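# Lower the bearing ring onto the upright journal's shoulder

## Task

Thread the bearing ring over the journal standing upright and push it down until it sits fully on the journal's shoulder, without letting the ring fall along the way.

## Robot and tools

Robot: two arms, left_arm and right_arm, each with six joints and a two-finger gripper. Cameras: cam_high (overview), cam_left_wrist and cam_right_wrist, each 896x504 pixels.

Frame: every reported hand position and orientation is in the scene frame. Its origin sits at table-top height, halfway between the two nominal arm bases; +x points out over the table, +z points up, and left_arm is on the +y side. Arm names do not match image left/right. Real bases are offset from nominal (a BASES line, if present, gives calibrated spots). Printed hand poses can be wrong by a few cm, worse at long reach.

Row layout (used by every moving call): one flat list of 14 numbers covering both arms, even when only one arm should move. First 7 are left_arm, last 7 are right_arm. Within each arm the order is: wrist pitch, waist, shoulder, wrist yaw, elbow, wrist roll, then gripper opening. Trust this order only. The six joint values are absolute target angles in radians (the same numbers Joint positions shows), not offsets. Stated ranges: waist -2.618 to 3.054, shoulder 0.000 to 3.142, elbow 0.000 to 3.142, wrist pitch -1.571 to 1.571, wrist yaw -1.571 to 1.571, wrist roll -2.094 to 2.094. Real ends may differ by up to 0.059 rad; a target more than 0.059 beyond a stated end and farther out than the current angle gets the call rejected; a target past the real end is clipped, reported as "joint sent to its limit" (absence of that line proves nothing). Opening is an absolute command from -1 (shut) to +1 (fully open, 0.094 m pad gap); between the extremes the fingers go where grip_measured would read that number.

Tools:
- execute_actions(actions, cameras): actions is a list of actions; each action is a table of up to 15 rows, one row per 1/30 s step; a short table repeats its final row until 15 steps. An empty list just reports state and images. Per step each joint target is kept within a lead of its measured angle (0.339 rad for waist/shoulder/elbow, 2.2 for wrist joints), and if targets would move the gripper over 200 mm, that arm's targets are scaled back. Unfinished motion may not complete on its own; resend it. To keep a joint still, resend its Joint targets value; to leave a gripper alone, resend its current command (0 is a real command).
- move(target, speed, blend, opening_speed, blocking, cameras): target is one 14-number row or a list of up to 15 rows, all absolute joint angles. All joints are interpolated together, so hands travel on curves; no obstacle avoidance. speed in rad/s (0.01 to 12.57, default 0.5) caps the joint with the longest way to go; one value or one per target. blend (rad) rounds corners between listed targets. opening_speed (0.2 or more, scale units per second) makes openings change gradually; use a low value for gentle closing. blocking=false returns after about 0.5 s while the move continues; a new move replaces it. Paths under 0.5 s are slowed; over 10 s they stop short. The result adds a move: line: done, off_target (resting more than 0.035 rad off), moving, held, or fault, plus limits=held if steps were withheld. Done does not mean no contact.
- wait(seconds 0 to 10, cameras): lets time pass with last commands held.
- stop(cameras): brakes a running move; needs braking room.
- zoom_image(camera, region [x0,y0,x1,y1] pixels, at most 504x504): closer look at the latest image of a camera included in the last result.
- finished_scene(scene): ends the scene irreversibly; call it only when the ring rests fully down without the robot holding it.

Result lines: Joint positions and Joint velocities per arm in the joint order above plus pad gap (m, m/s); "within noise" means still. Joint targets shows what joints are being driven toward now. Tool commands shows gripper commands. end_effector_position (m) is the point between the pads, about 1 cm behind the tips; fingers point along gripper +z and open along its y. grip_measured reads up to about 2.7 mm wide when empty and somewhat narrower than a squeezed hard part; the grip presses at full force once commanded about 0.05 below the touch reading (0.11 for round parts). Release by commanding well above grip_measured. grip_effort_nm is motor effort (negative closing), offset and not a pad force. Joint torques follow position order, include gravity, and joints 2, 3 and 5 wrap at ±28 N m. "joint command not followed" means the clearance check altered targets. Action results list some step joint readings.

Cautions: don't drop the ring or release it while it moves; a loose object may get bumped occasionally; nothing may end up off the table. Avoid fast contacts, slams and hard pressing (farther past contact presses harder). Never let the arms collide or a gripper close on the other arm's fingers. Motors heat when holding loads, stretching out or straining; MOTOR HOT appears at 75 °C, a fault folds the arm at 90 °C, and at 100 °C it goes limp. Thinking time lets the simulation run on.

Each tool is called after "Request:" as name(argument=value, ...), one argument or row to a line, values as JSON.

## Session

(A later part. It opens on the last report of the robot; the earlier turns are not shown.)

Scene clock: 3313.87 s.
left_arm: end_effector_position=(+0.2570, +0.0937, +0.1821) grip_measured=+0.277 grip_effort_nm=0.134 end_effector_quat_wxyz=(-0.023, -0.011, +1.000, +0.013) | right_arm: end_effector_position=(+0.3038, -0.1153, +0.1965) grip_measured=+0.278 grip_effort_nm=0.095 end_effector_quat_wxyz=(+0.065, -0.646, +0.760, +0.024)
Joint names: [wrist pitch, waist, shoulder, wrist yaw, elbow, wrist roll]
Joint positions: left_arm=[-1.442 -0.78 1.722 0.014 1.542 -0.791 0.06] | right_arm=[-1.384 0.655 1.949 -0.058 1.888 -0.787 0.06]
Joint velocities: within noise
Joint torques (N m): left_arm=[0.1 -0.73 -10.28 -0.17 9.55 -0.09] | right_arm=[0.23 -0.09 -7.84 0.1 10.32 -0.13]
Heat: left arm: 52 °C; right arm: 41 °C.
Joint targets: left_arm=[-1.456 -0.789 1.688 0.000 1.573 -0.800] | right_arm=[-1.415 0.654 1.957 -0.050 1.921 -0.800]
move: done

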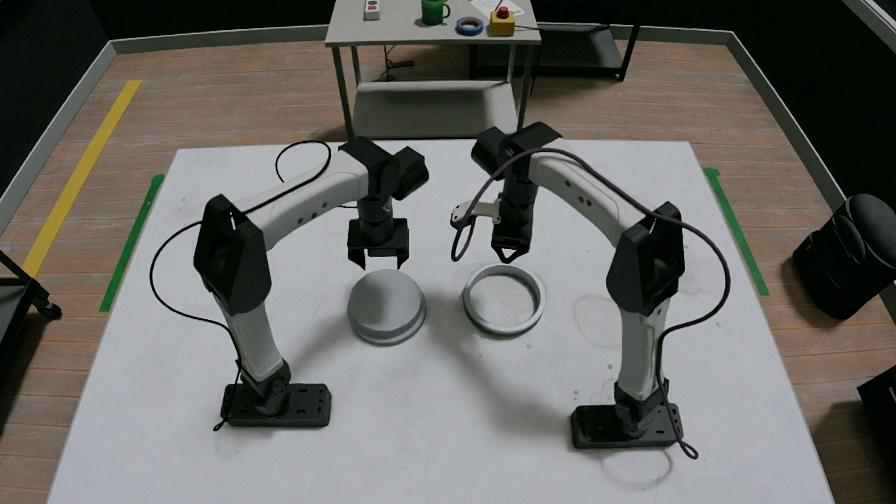

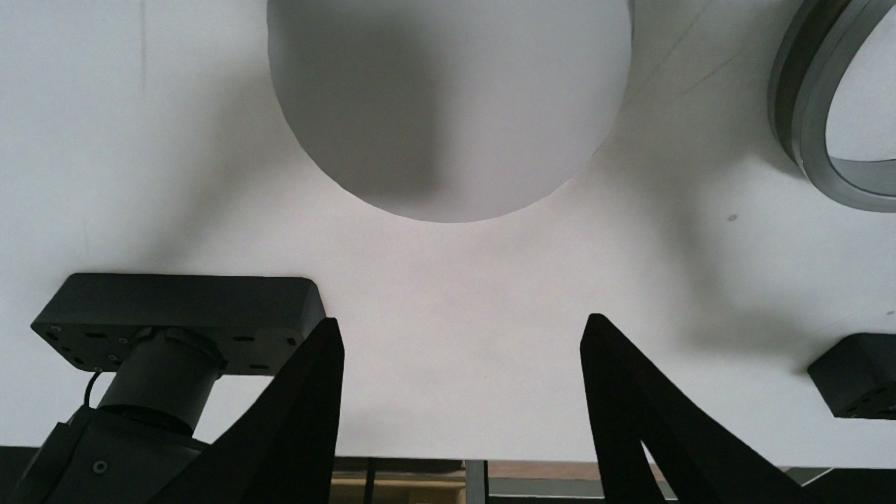

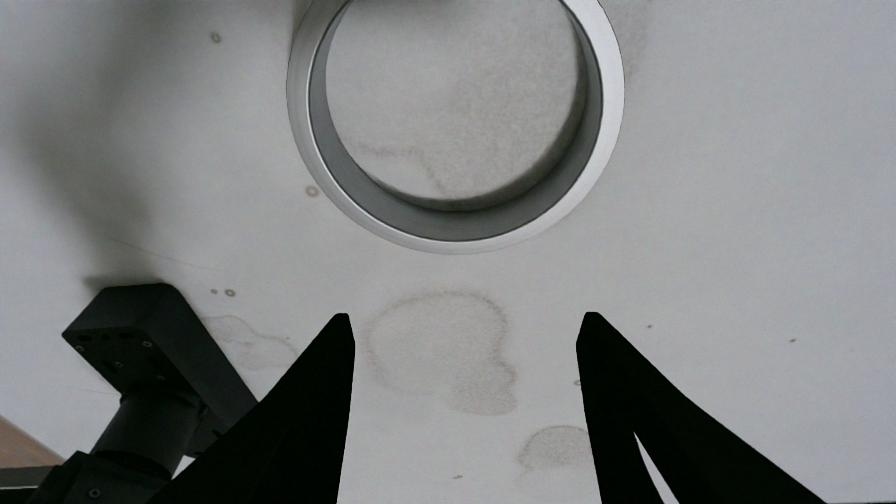

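Request:
move(
  target=[-1.456,-0.789,1.688,0.0,1.573,0.0,0.28,-1.415,0.654,1.957,-0.05,1.921,0.0,0.28],
  speed=0.7,
)

Request:
zoom_image(
  camera="cam_left_wrist",
  region=[240, 0, 460, 240],
)

Request:
zoom_image(
  camera="cam_left_wrist",
  region=[420, 0, 640, 240],
)

Request:
zoom_image(
  camera="cam_right_wrist",
  region=[280, 0, 500, 260],
)

Request:
zoom_image(
  camera="cam_right_wrist",
  region=[470, 0, 690, 260],
)

Request:
move(
  target=[-1.456,-0.789,1.688,0.0,1.573,0.8,0.28,-1.415,0.654,1.957,-0.05,1.921,0.8,0.28],
  speed=0.7,
)

Request:
zoom_image(
  camera="cam_left_wrist",
  region=[220, 0, 440, 250],
)

Request:
zoom_image(
  camera="cam_left_wrist",
  region=[410, 0, 630, 250],
)

Request:
zoom_image(
  camera="cam_right_wrist",
  region=[300, 0, 520, 240],
)

Request:
zoom_image(
  camera="cam_right_wrist",
  region=[490, 0, 710, 240],
)

Scene clock: 3420.50 s.
left_arm: end_effector_position=(+0.2570, +0.0937, +0.1821) grip_measured=+0.277 grip_effort_nm=0.129 end_effector_quat_wxyz=(-0.027, +0.371, +0.928, +0.003) | right_arm: end_effector_position=(+0.3038, -0.1153, +0.1965) grip_measured=+0.278 grip_effort_nm=0.090 end_effector_quat_wxyz=(+0.051, -0.308, +0.949, +0.046)
Joint names: [wrist pitch, waist, shoulder, wrist yaw, elbow, wrist roll]
Joint positions: left_arm=[-1.442 -0.78 1.722 0.014 1.542 -0.009 0.06] | right_arm=[-1.384 0.655 1.949 -0.058 1.888 -0.008 0.06]
Joint velocities: within noise
Joint torques (N m): left_arm=[0.12 -0.73 -10.29 -0.13 9.58 0.08] | right_arm=[0.25 -0.08 -7.87 0.13 10.39 0.08]
Heat: left arm: 50 °C; right arm: 46 °C.
Joint targets: left_arm=[-1.456 -0.789 1.688 0.000 1.573 0.000] | right_arm=[-1.415 0.654 1.957 -0.050 1.921 0.000]
move: done

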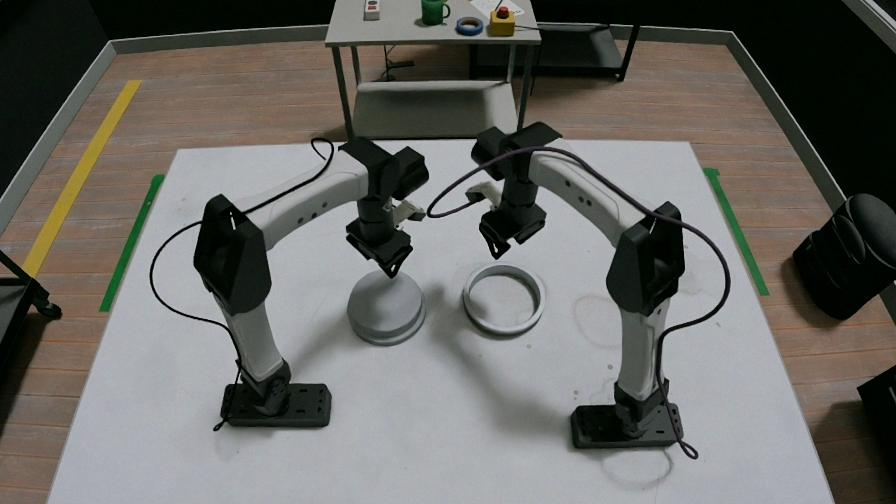

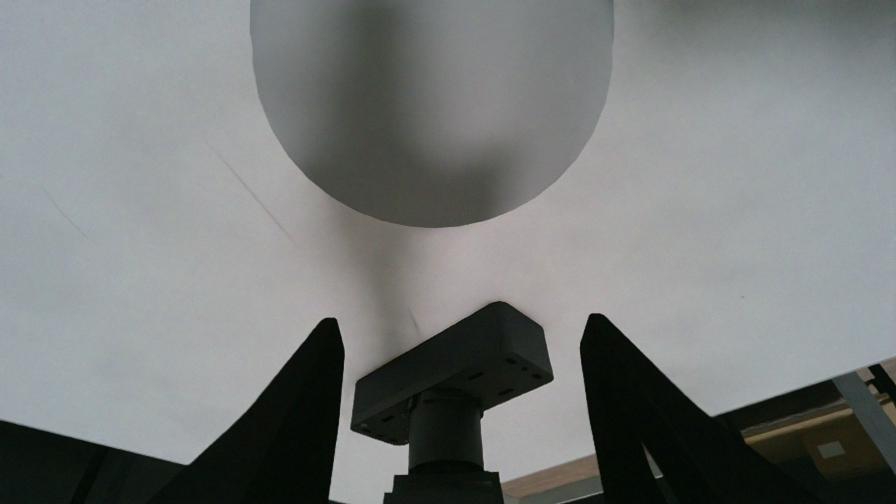

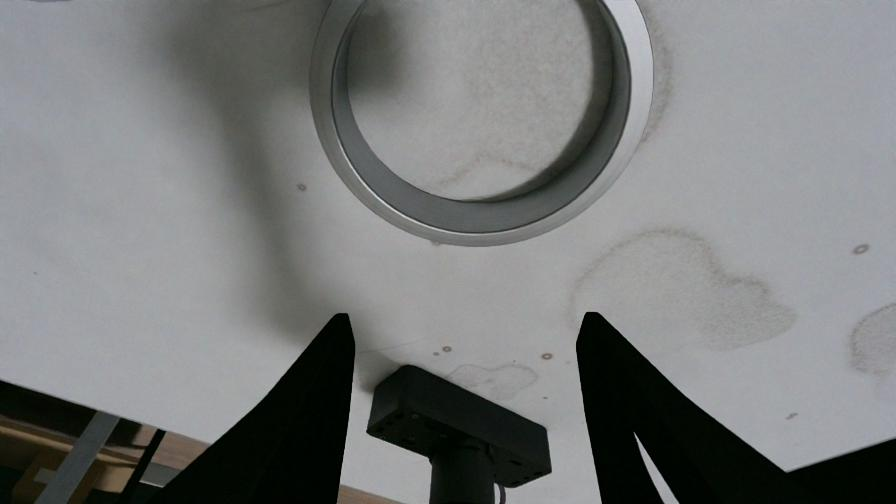

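Scaled by 2.100 from the camera's 896x504 image, which has a finer 1280x720 frame.

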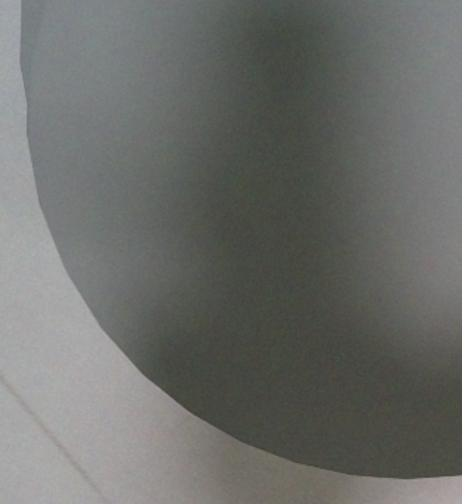

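Scaled by 2.100 from the camera's 896x504 image, which has a finer 1280x720 frame.

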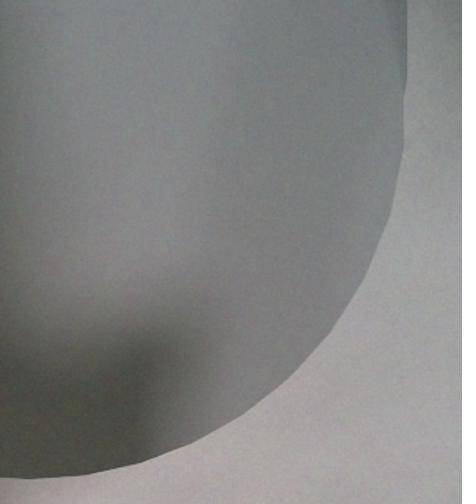

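Scaled by 1.938 from the camera's 896x504 image, which has a finer 1280x720 frame.

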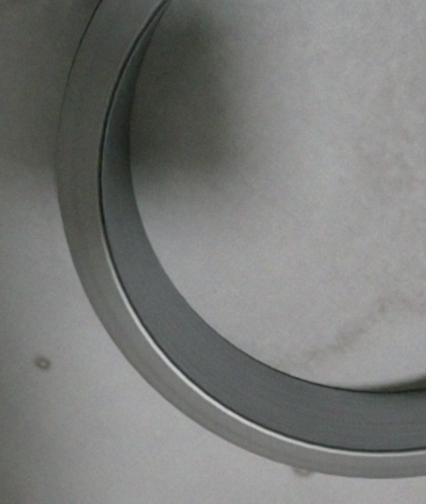

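Scaled by 1.938 from the camera's 896x504 image, which has a finer 1280x720 frame.

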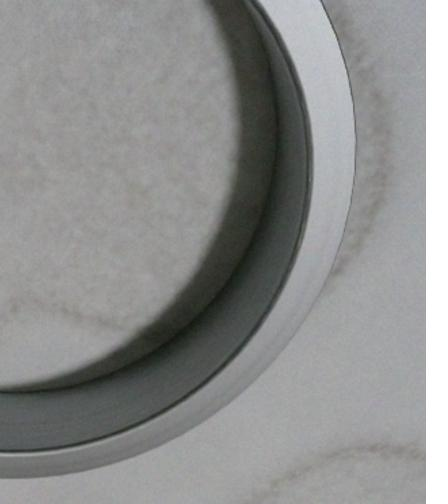

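Scene clock: 3422.50 s.
left_arm: end_effector_position=(+0.2570, +0.0937, +0.1821) grip_measured=+0.277 grip_effort_nm=0.134 end_effector_quat_wxyz=(-0.026, +0.703, +0.711, -0.007) | right_arm: end_effector_position=(+0.3038, -0.1154, +0.1965) grip_measured=+0.278 grip_effort_nm=0.090 end_effector_quat_wxyz=(+0.029, +0.084, +0.994, +0.062)
Joint names: [wrist pitch, waist, shoulder, wrist yaw, elbow, wrist roll]
Joint positions: left_arm=[-1.442 -0.78 1.722 0.014 1.542 0.791 0.06] | right_arm=[-1.385 0.655 1.949 -0.058 1.888 0.79 0.06]
Joint velocities: within noise
Joint torques (N m): left_arm=[0.1 -0.73 -10.26 -0.09 9.57 0.08] | right_arm=[0.24 -0.06 -7.84 0.18 10.36 0.09]
Heat: left arm: 50 °C; right arm: 46 °C.
Joint targets: left_arm=[-1.456 -0.789 1.688 0.000 1.573 0.800] | right_arm=[-1.415 0.654 1.957 -0.050 1.921 0.800]
move: done

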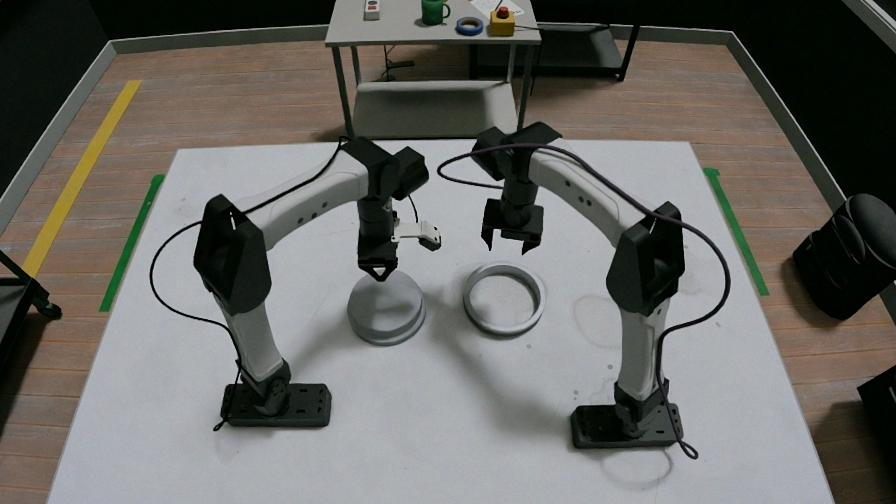

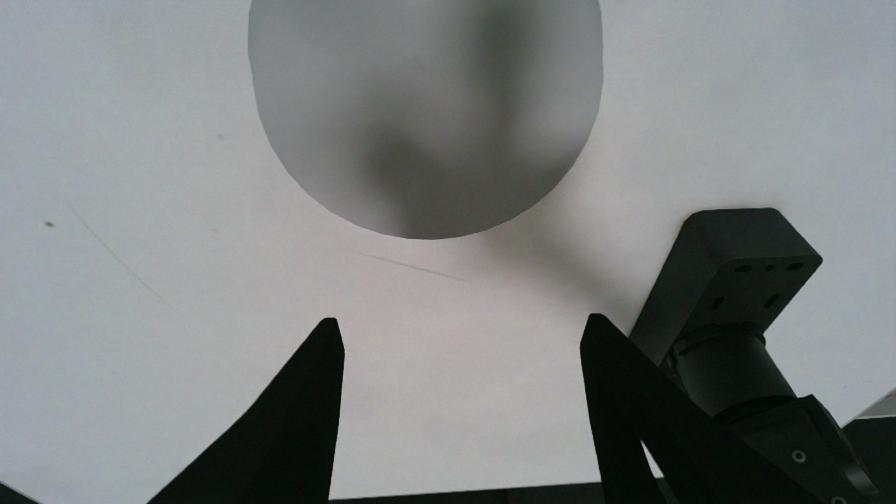

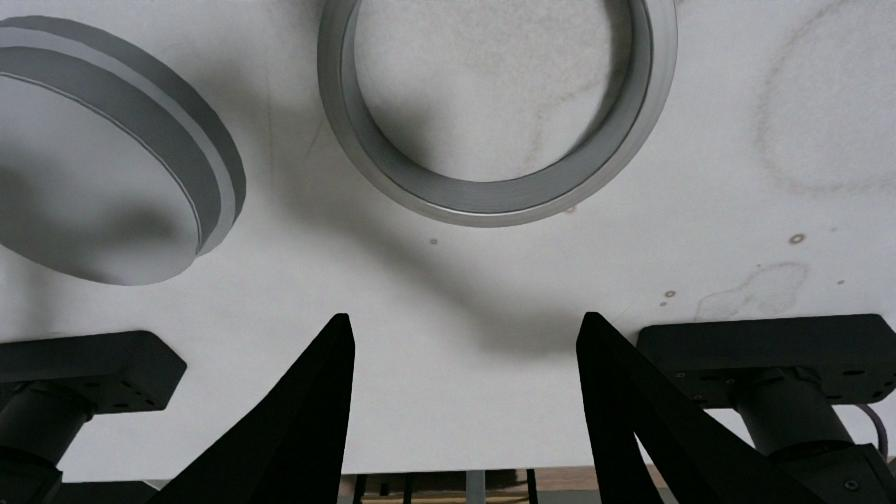

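Scaled by 2.016 from the camera's 896x504 image, which has a finer 1280x720 frame.

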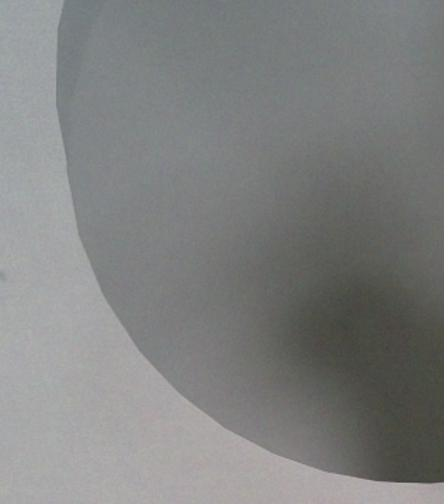

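Scaled by 2.016 from the camera's 896x504 image, which has a finer 1280x720 frame.

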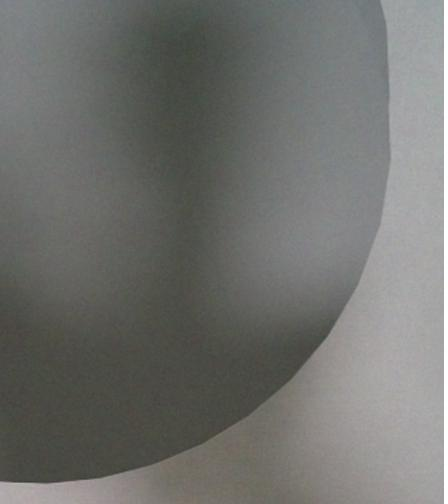

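Scaled by 2.100 from the camera's 896x504 image, which has a finer 1280x720 frame.

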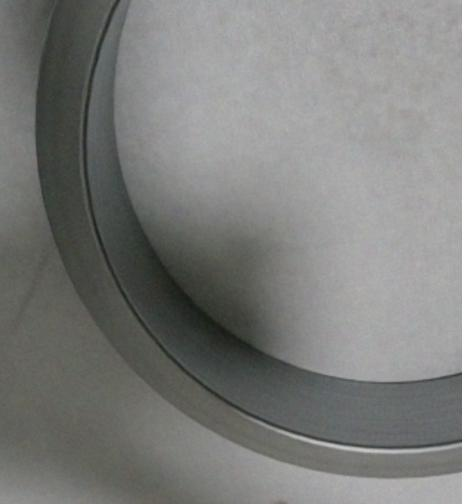

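Scaled by 2.100 from the camera's 896x504 image, which has a finer 1280x720 frame.

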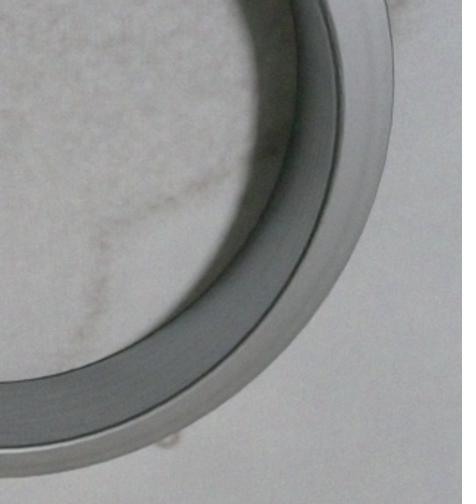

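Request:
move(
  target=[
    [-0.864,-0.522,2.16,1.024,1.561,1.34,0.28,-0.4015,-0.242,1.242,-1.055,0.482,-1.228,0.28],
    [-0.558,-0.525,2.353,1.024,1.429,1.34,0.28,0.225,-0.244,1.676,-1.055,0.287,-1.238,0.28],
  ],
  speed=[0.7, 0.4],
  blend=[0.05, 0.0],
)

Request:
zoom_image(
  camera="cam_left_wrist",
  region=[200, 0, 500, 170],
)

Request:
zoom_image(
  camera="cam_left_wrist",
  region=[480, 0, 780, 170],
)

Request:
zoom_image(
  camera="cam_right_wrist",
  region=[150, 0, 450, 230],
)

Request:
zoom_image(
  camera="cam_right_wrist",
  region=[430, 0, 730, 230],
)

Scene clock: 3489.60 s.
left_arm: end_effector_position=(+0.3412, -0.0343, +0.0309) grip_measured=+0.277 grip_effort_nm=0.129 end_effector_quat_wxyz=(+0.247, +0.716, +0.498, -0.422) | right_arm: end_effector_position=(+0.2370, -0.2709, +0.0357) grip_measured=+0.278 grip_effort_nm=0.085 end_effector_quat_wxyz=(+0.461, -0.481, +0.710, +0.229)
Joint names: [wrist pitch, waist, shoulder, wrist yaw, elbow, wrist roll]
Joint positions: left_arm=[-0.556 -0.529 2.324 1.016 1.445 1.332 0.06] | right_arm=[0.22 -0.24 1.67 -1.031 0.296 -1.23 0.06]
Joint velocities: within noise
Joint torques (N m): left_arm=[0.63 0.51 -9.31 0.59 4.31 0.09] | right_arm=[0.99 -0.43 -3.55 -0.72 2.84 -0.07]
Heat: left arm: 51 °C; right arm: 46 °C.
Joint targets: left_arm=[-0.558 -0.525 2.353 1.024 1.429 1.340] | right_arm=[0.225 -0.244 1.676 -1.055 0.287 -1.238]
move: done

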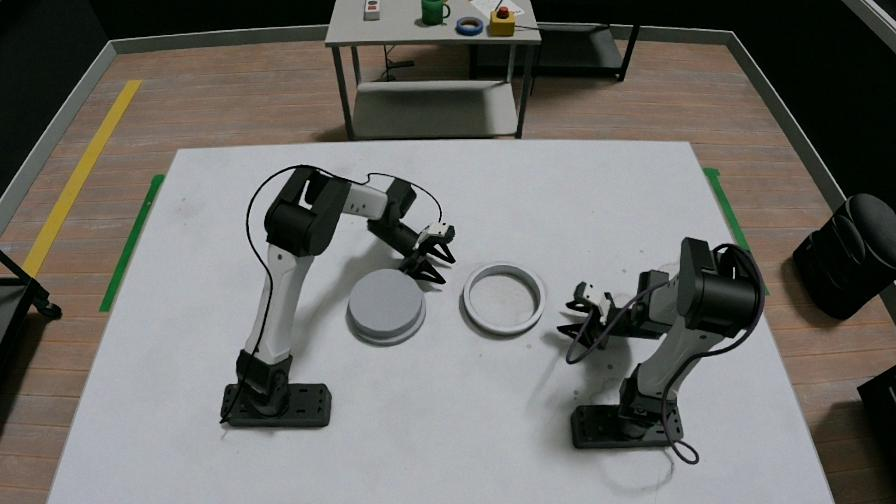

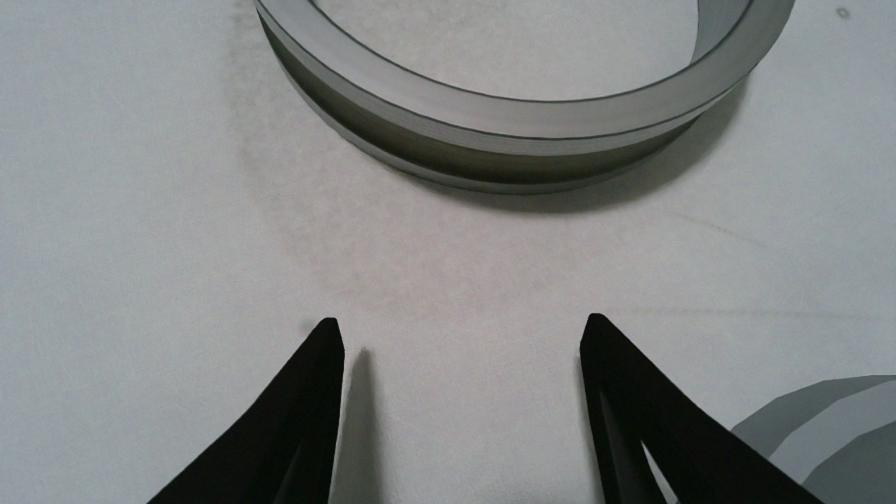

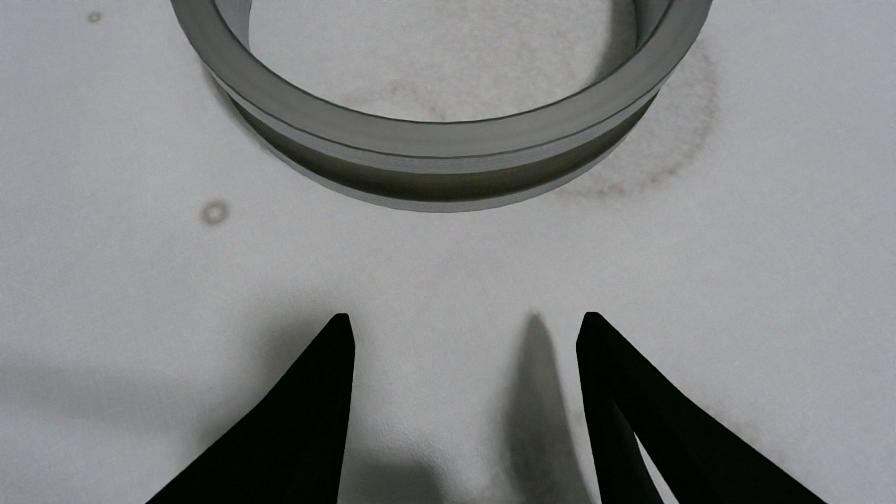

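Scaled by 1.680 from the camera's 896x504 image, which has a finer 1280x720 frame.

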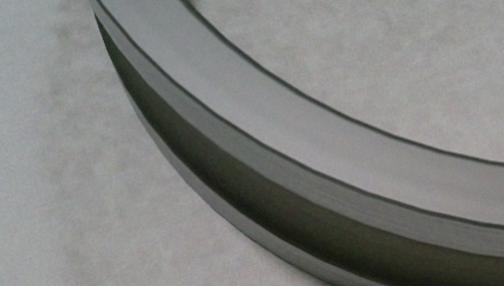

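Scaled by 1.680 from the camera's 896x504 image, which has a finer 1280x720 frame.

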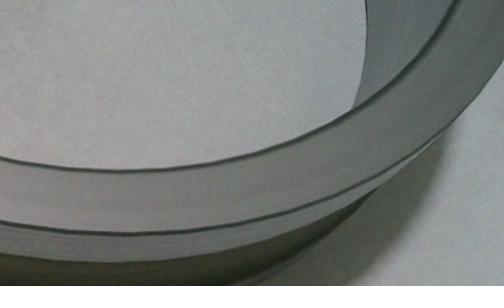

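Scaled by 1.680 from the camera's 896x504 image, which has a finer 1280x720 frame.

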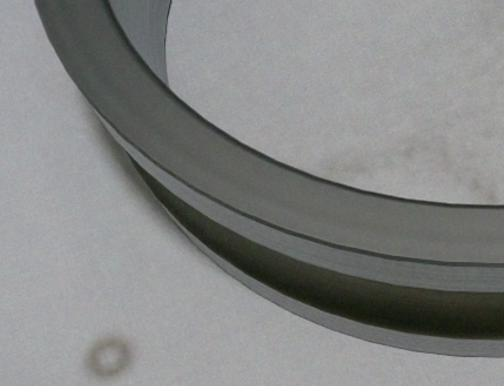

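Scaled by 1.680 from the camera's 896x504 image, which has a finer 1280x720 frame.

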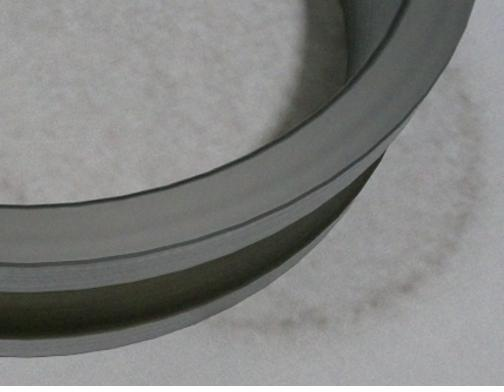

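Request:
move(
  target=[
    [-0.7,-0.525,2.25,1.065,1.5,1.39,0.28,0.0,-0.244,1.52,-1.075,0.36,-1.238,0.28],
    [-0.574,-0.525,2.341,1.065,1.433,1.39,0.28,0.219,-0.244,1.671,-1.075,0.288,-1.238,0.28],
  ],
  speed=[0.3, 0.3],
  blend=[0.0, 0.0],
)

Request:
zoom_image(
  camera="cam_left_wrist",
  region=[200, 0, 500, 170],
)

Request:
zoom_image(
  camera="cam_left_wrist",
  region=[480, 0, 780, 170],
)

Request:
zoom_image(
  camera="cam_right_wrist",
  region=[150, 0, 450, 230],
)

Request:
zoom_image(
  camera="cam_right_wrist",
  region=[430, 0, 730, 230],
)

Scene clock: 3654.43 s.
left_arm: end_effector_position=(+0.3381, -0.0363, +0.0419) grip_measured=+0.277 grip_effort_nm=0.134 end_effector_quat_wxyz=(+0.262, +0.721, +0.475, -0.432) | right_arm: end_effector_position=(+0.2366, -0.2692, +0.0391) grip_measured=+0.278 grip_effort_nm=0.085 end_effector_quat_wxyz=(+0.466, -0.480, +0.705, +0.235)
Joint names: [wrist pitch, waist, shoulder, wrist yaw, elbow, wrist roll]
Joint positions: left_arm=[-0.577 -0.529 2.311 1.055 1.448 1.382 0.06] | right_arm=[0.214 -0.24 1.665 -1.05 0.298 -1.23 0.06]
Joint velocities: within noise
Joint torques (N m): left_arm=[0.66 0.51 -9.2 0.63 4.46 0.08] | right_arm=[0.96 -0.39 -3.37 -0.75 2.82 -0.08]
Heat: left arm: 55 °C; right arm: 39 °C.
Joint targets: left_arm=[-0.574 -0.525 2.341 1.065 1.433 1.390] | right_arm=[0.219 -0.244 1.671 -1.075 0.288 -1.238]
move: done

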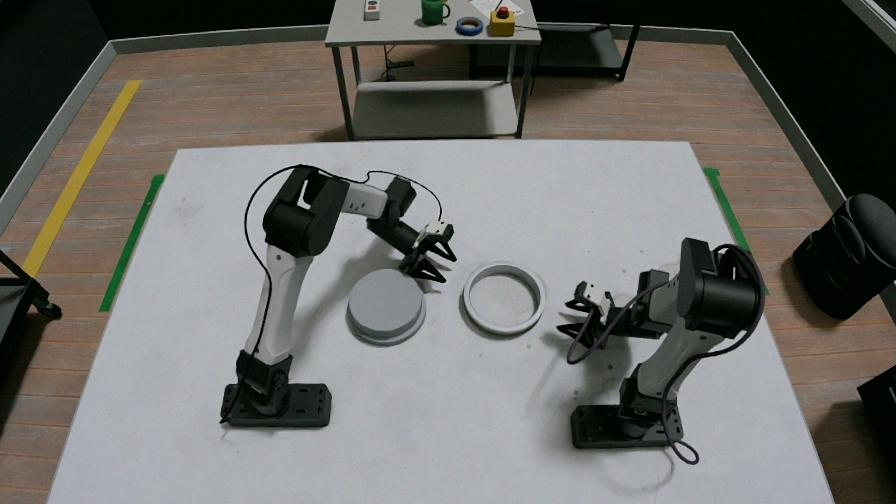

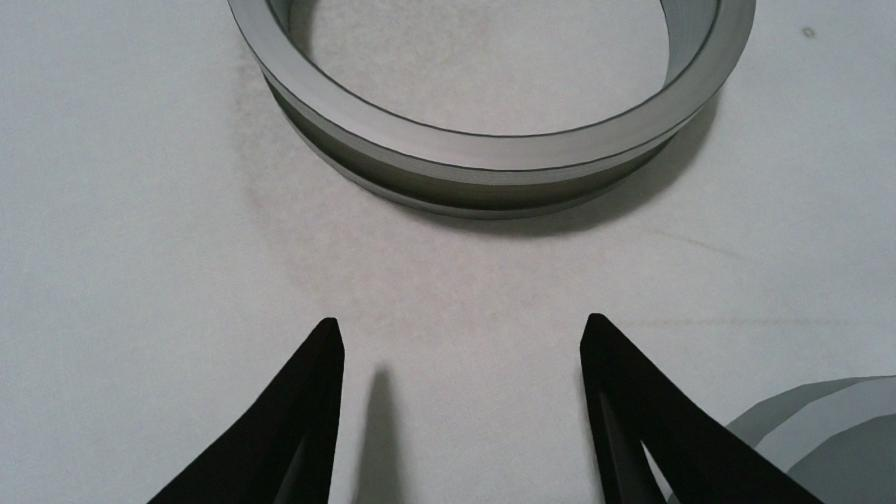

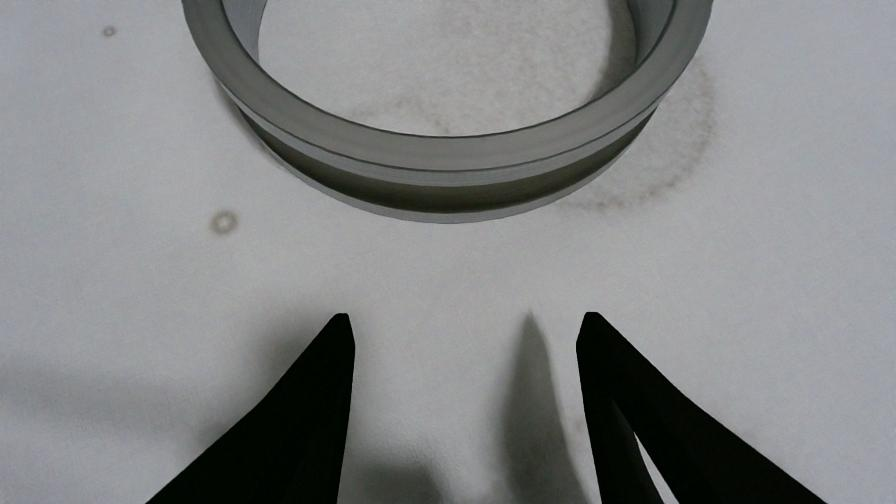

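Scaled by 1.680 from the camera's 896x504 image, which has a finer 1280x720 frame.

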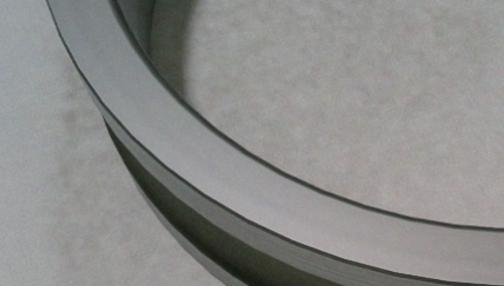

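Scaled by 1.680 from the camera's 896x504 image, which has a finer 1280x720 frame.

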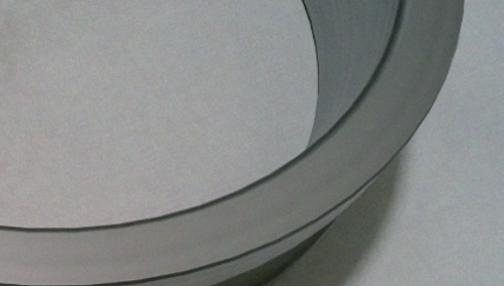

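Scaled by 1.680 from the camera's 896x504 image, which has a finer 1280x720 frame.

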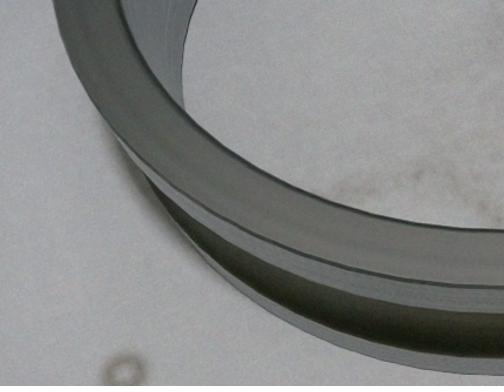

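Scaled by 1.680 from the camera's 896x504 image, which has a finer 1280x720 frame.

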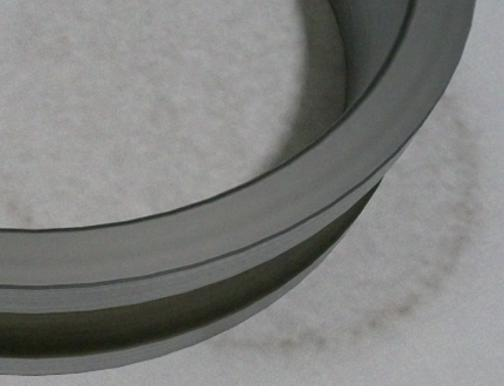

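Request:
move(
  target=[
    [-0.7,-0.56,2.1,1.0,1.45,1.3,0.28,-0.05,-0.15,1.3,-0.95,0.36,-1.0,0.28],
    [-0.58,-0.618,2.15,1.0,1.40,1.239,0.28,0.06,-0.02,1.295,-0.915,0.35,-0.888,0.28],
    [-0.382,-0.618,2.2915,1.0,1.322,1.239,0.28,0.531,-0.02,1.656,-0.915,0.234,-0.888,0.28],
  ],
  speed=[0.4, 0.3, 0.3],
  blend=[0.03, 0.0, 0.0],
)

Request:
zoom_image(
  camera="cam_left_wrist",
  region=[240, 150, 680, 400],
)

Request:
zoom_image(
  camera="cam_right_wrist",
  region=[240, 150, 680, 400],
)

Scene clock: 3765.37 s.
left_arm: end_effector_position=(+0.3142, -0.0600, +0.0403) grip_measured=+0.277 grip_effort_nm=0.125 end_effector_quat_wxyz=(+0.263, +0.729, +0.472, -0.420) | right_arm: end_effector_position=(+0.2478, -0.2331, +0.0422) grip_measured=+0.278 grip_effort_nm=0.081 end_effector_quat_wxyz=(+0.458, -0.477, +0.714, +0.229)
Joint names: [wrist pitch, waist, shoulder, wrist yaw, elbow, wrist roll]
Joint positions: left_arm=[-0.388 -0.614 2.256 1.014 1.344 1.239 0.06] | right_arm=[0.52 -0.024 1.651 -0.911 0.244 -0.895 0.06]
Joint velocities: within noise
Joint torques (N m): left_arm=[1 -0.27 -8.4 0.36 3.86 0] | right_arm=[1.46 0.43 -3.49 -0.38 3.03 0.11]
Heat: left arm: 53 °C; right arm: 38 °C.
Joint targets: left_arm=[-0.382 -0.618 2.292 1.000 1.322 1.239] | right_arm=[0.531 -0.020 1.656 -0.915 0.234 -0.888]
move: done

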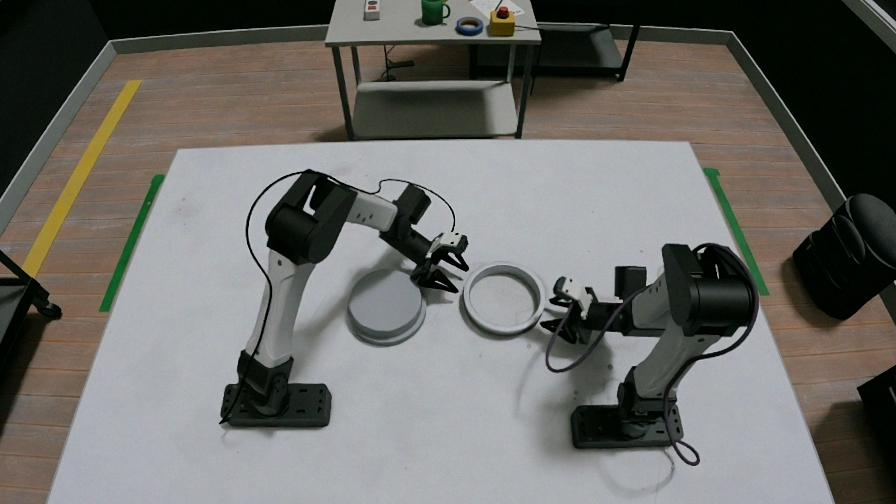

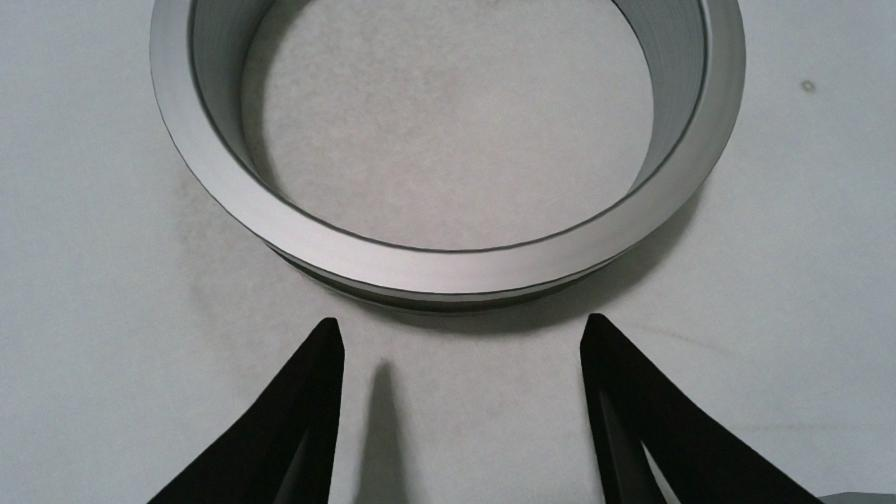

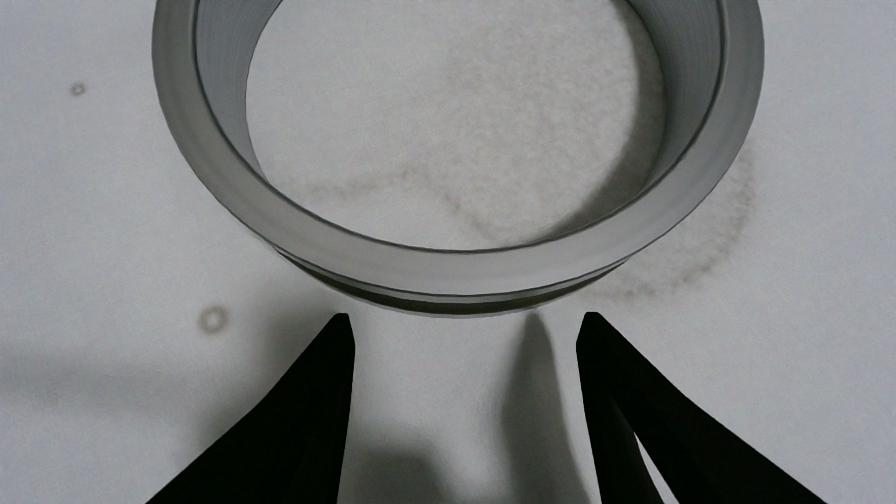

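Scaled by 1.145 from the camera's 896x504 image, which has a finer 1280x720 frame.

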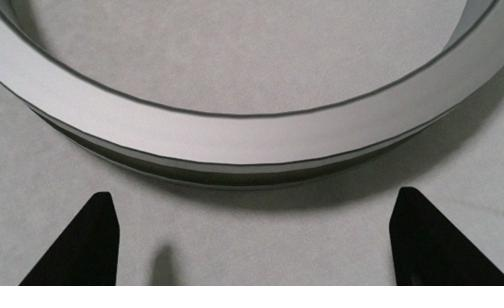

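Scaled by 1.145 from the camera's 896x504 image, which has a finer 1280x720 frame.

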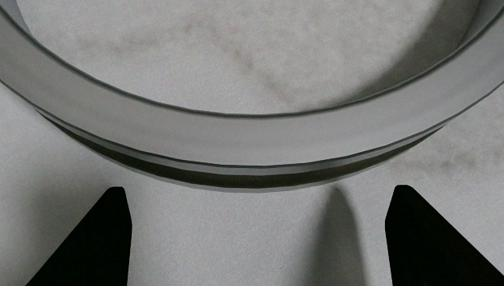

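Request:
move(
  target=[
    [-0.382,-0.618,2.296,0.976,1.313,1.239,0.28,0.531,-0.02,1.656,-0.915,0.234,-0.888,0.28],
    [-0.35,-0.641,2.296,0.971,1.311,1.20,0.28,0.581,0.021,1.670,-0.876,0.248,-0.833,0.28],
  ],
  speed=[0.1, 0.06],
)

Request:
zoom_image(
  camera="cam_left_wrist",
  region=[240, 150, 680, 400],
)

Request:
zoom_image(
  camera="cam_right_wrist",
  region=[240, 150, 680, 400],
)

Scene clock: 3792.00 s.
left_arm: end_effector_position=(+0.3134, -0.0643, +0.0363) grip_measured=+0.277 grip_effort_nm=0.129 end_effector_quat_wxyz=(+0.263, +0.731, +0.477, -0.412) | right_arm: end_effector_position=(+0.2513, -0.2268, +0.0412) grip_measured=+0.278 grip_effort_nm=0.081 end_effector_quat_wxyz=(+0.456, -0.475, +0.718, +0.226)
Joint names: [wrist pitch, waist, shoulder, wrist yaw, elbow, wrist roll]
Joint positions: left_arm=[-0.345 -0.628 2.256 0.992 1.332 1.204 0.06] | right_arm=[0.569 0.016 1.663 -0.874 0.244 -0.841 0.06]
Joint velocities: within noise
Joint torques (N m): left_arm=[0.94 -1.1 -8.03 0.29 4 -0.04] | right_arm=[1.55 0.51 -3.44 -0.35 4.4 0.11]
Heat: left arm: 52 °C; right arm: 38 °C.
Joint targets: left_arm=[-0.350 -0.641 2.296 0.971 1.311 1.200] | right_arm=[0.581 0.021 1.670 -0.876 0.248 -0.833]
move: off_target (left_arm); left_arm: the shoulder is farthest, 0.040 rad from its target

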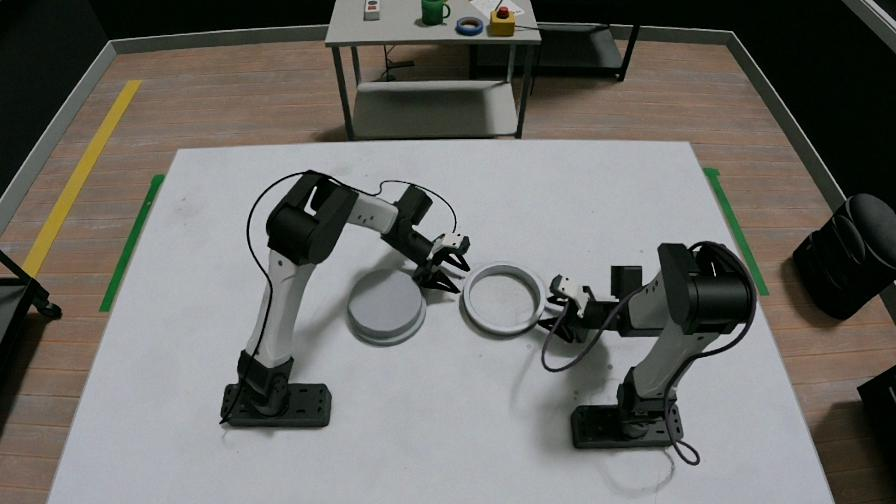

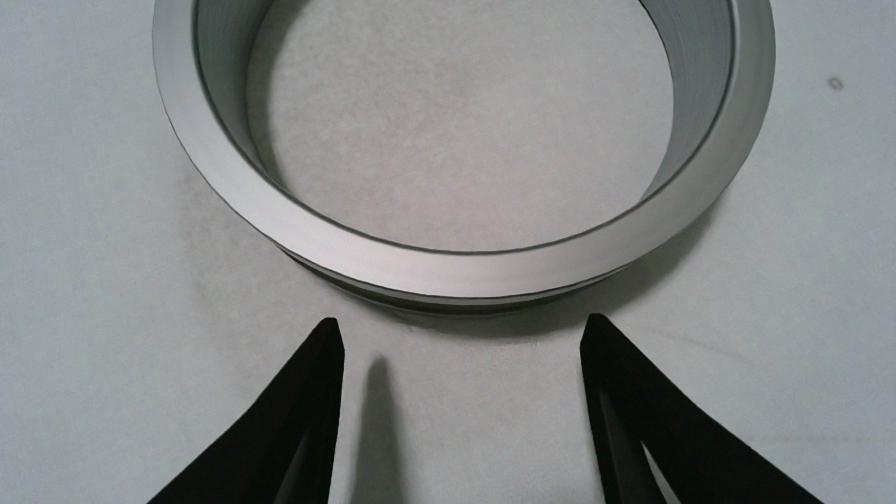

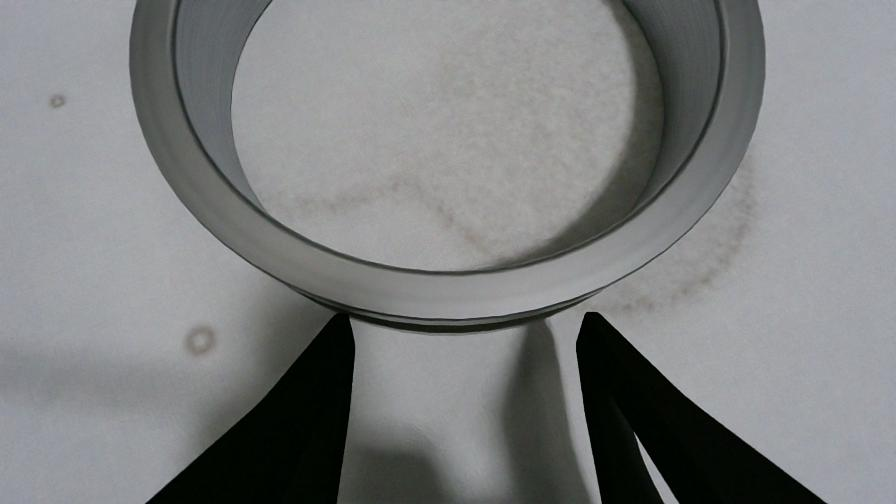

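Scaled by 1.145 from the camera's 896x504 image, which has a finer 1280x720 frame.

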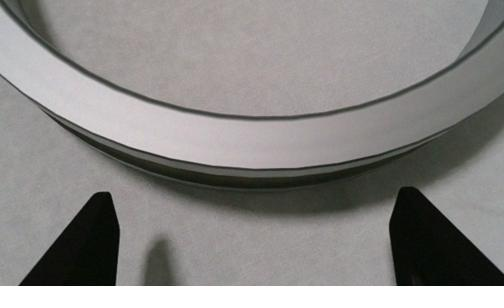

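Scaled by 1.145 from the camera's 896x504 image, which has a finer 1280x720 frame.

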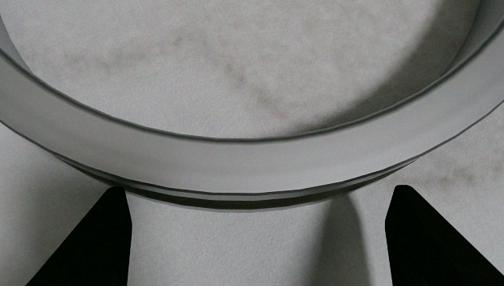

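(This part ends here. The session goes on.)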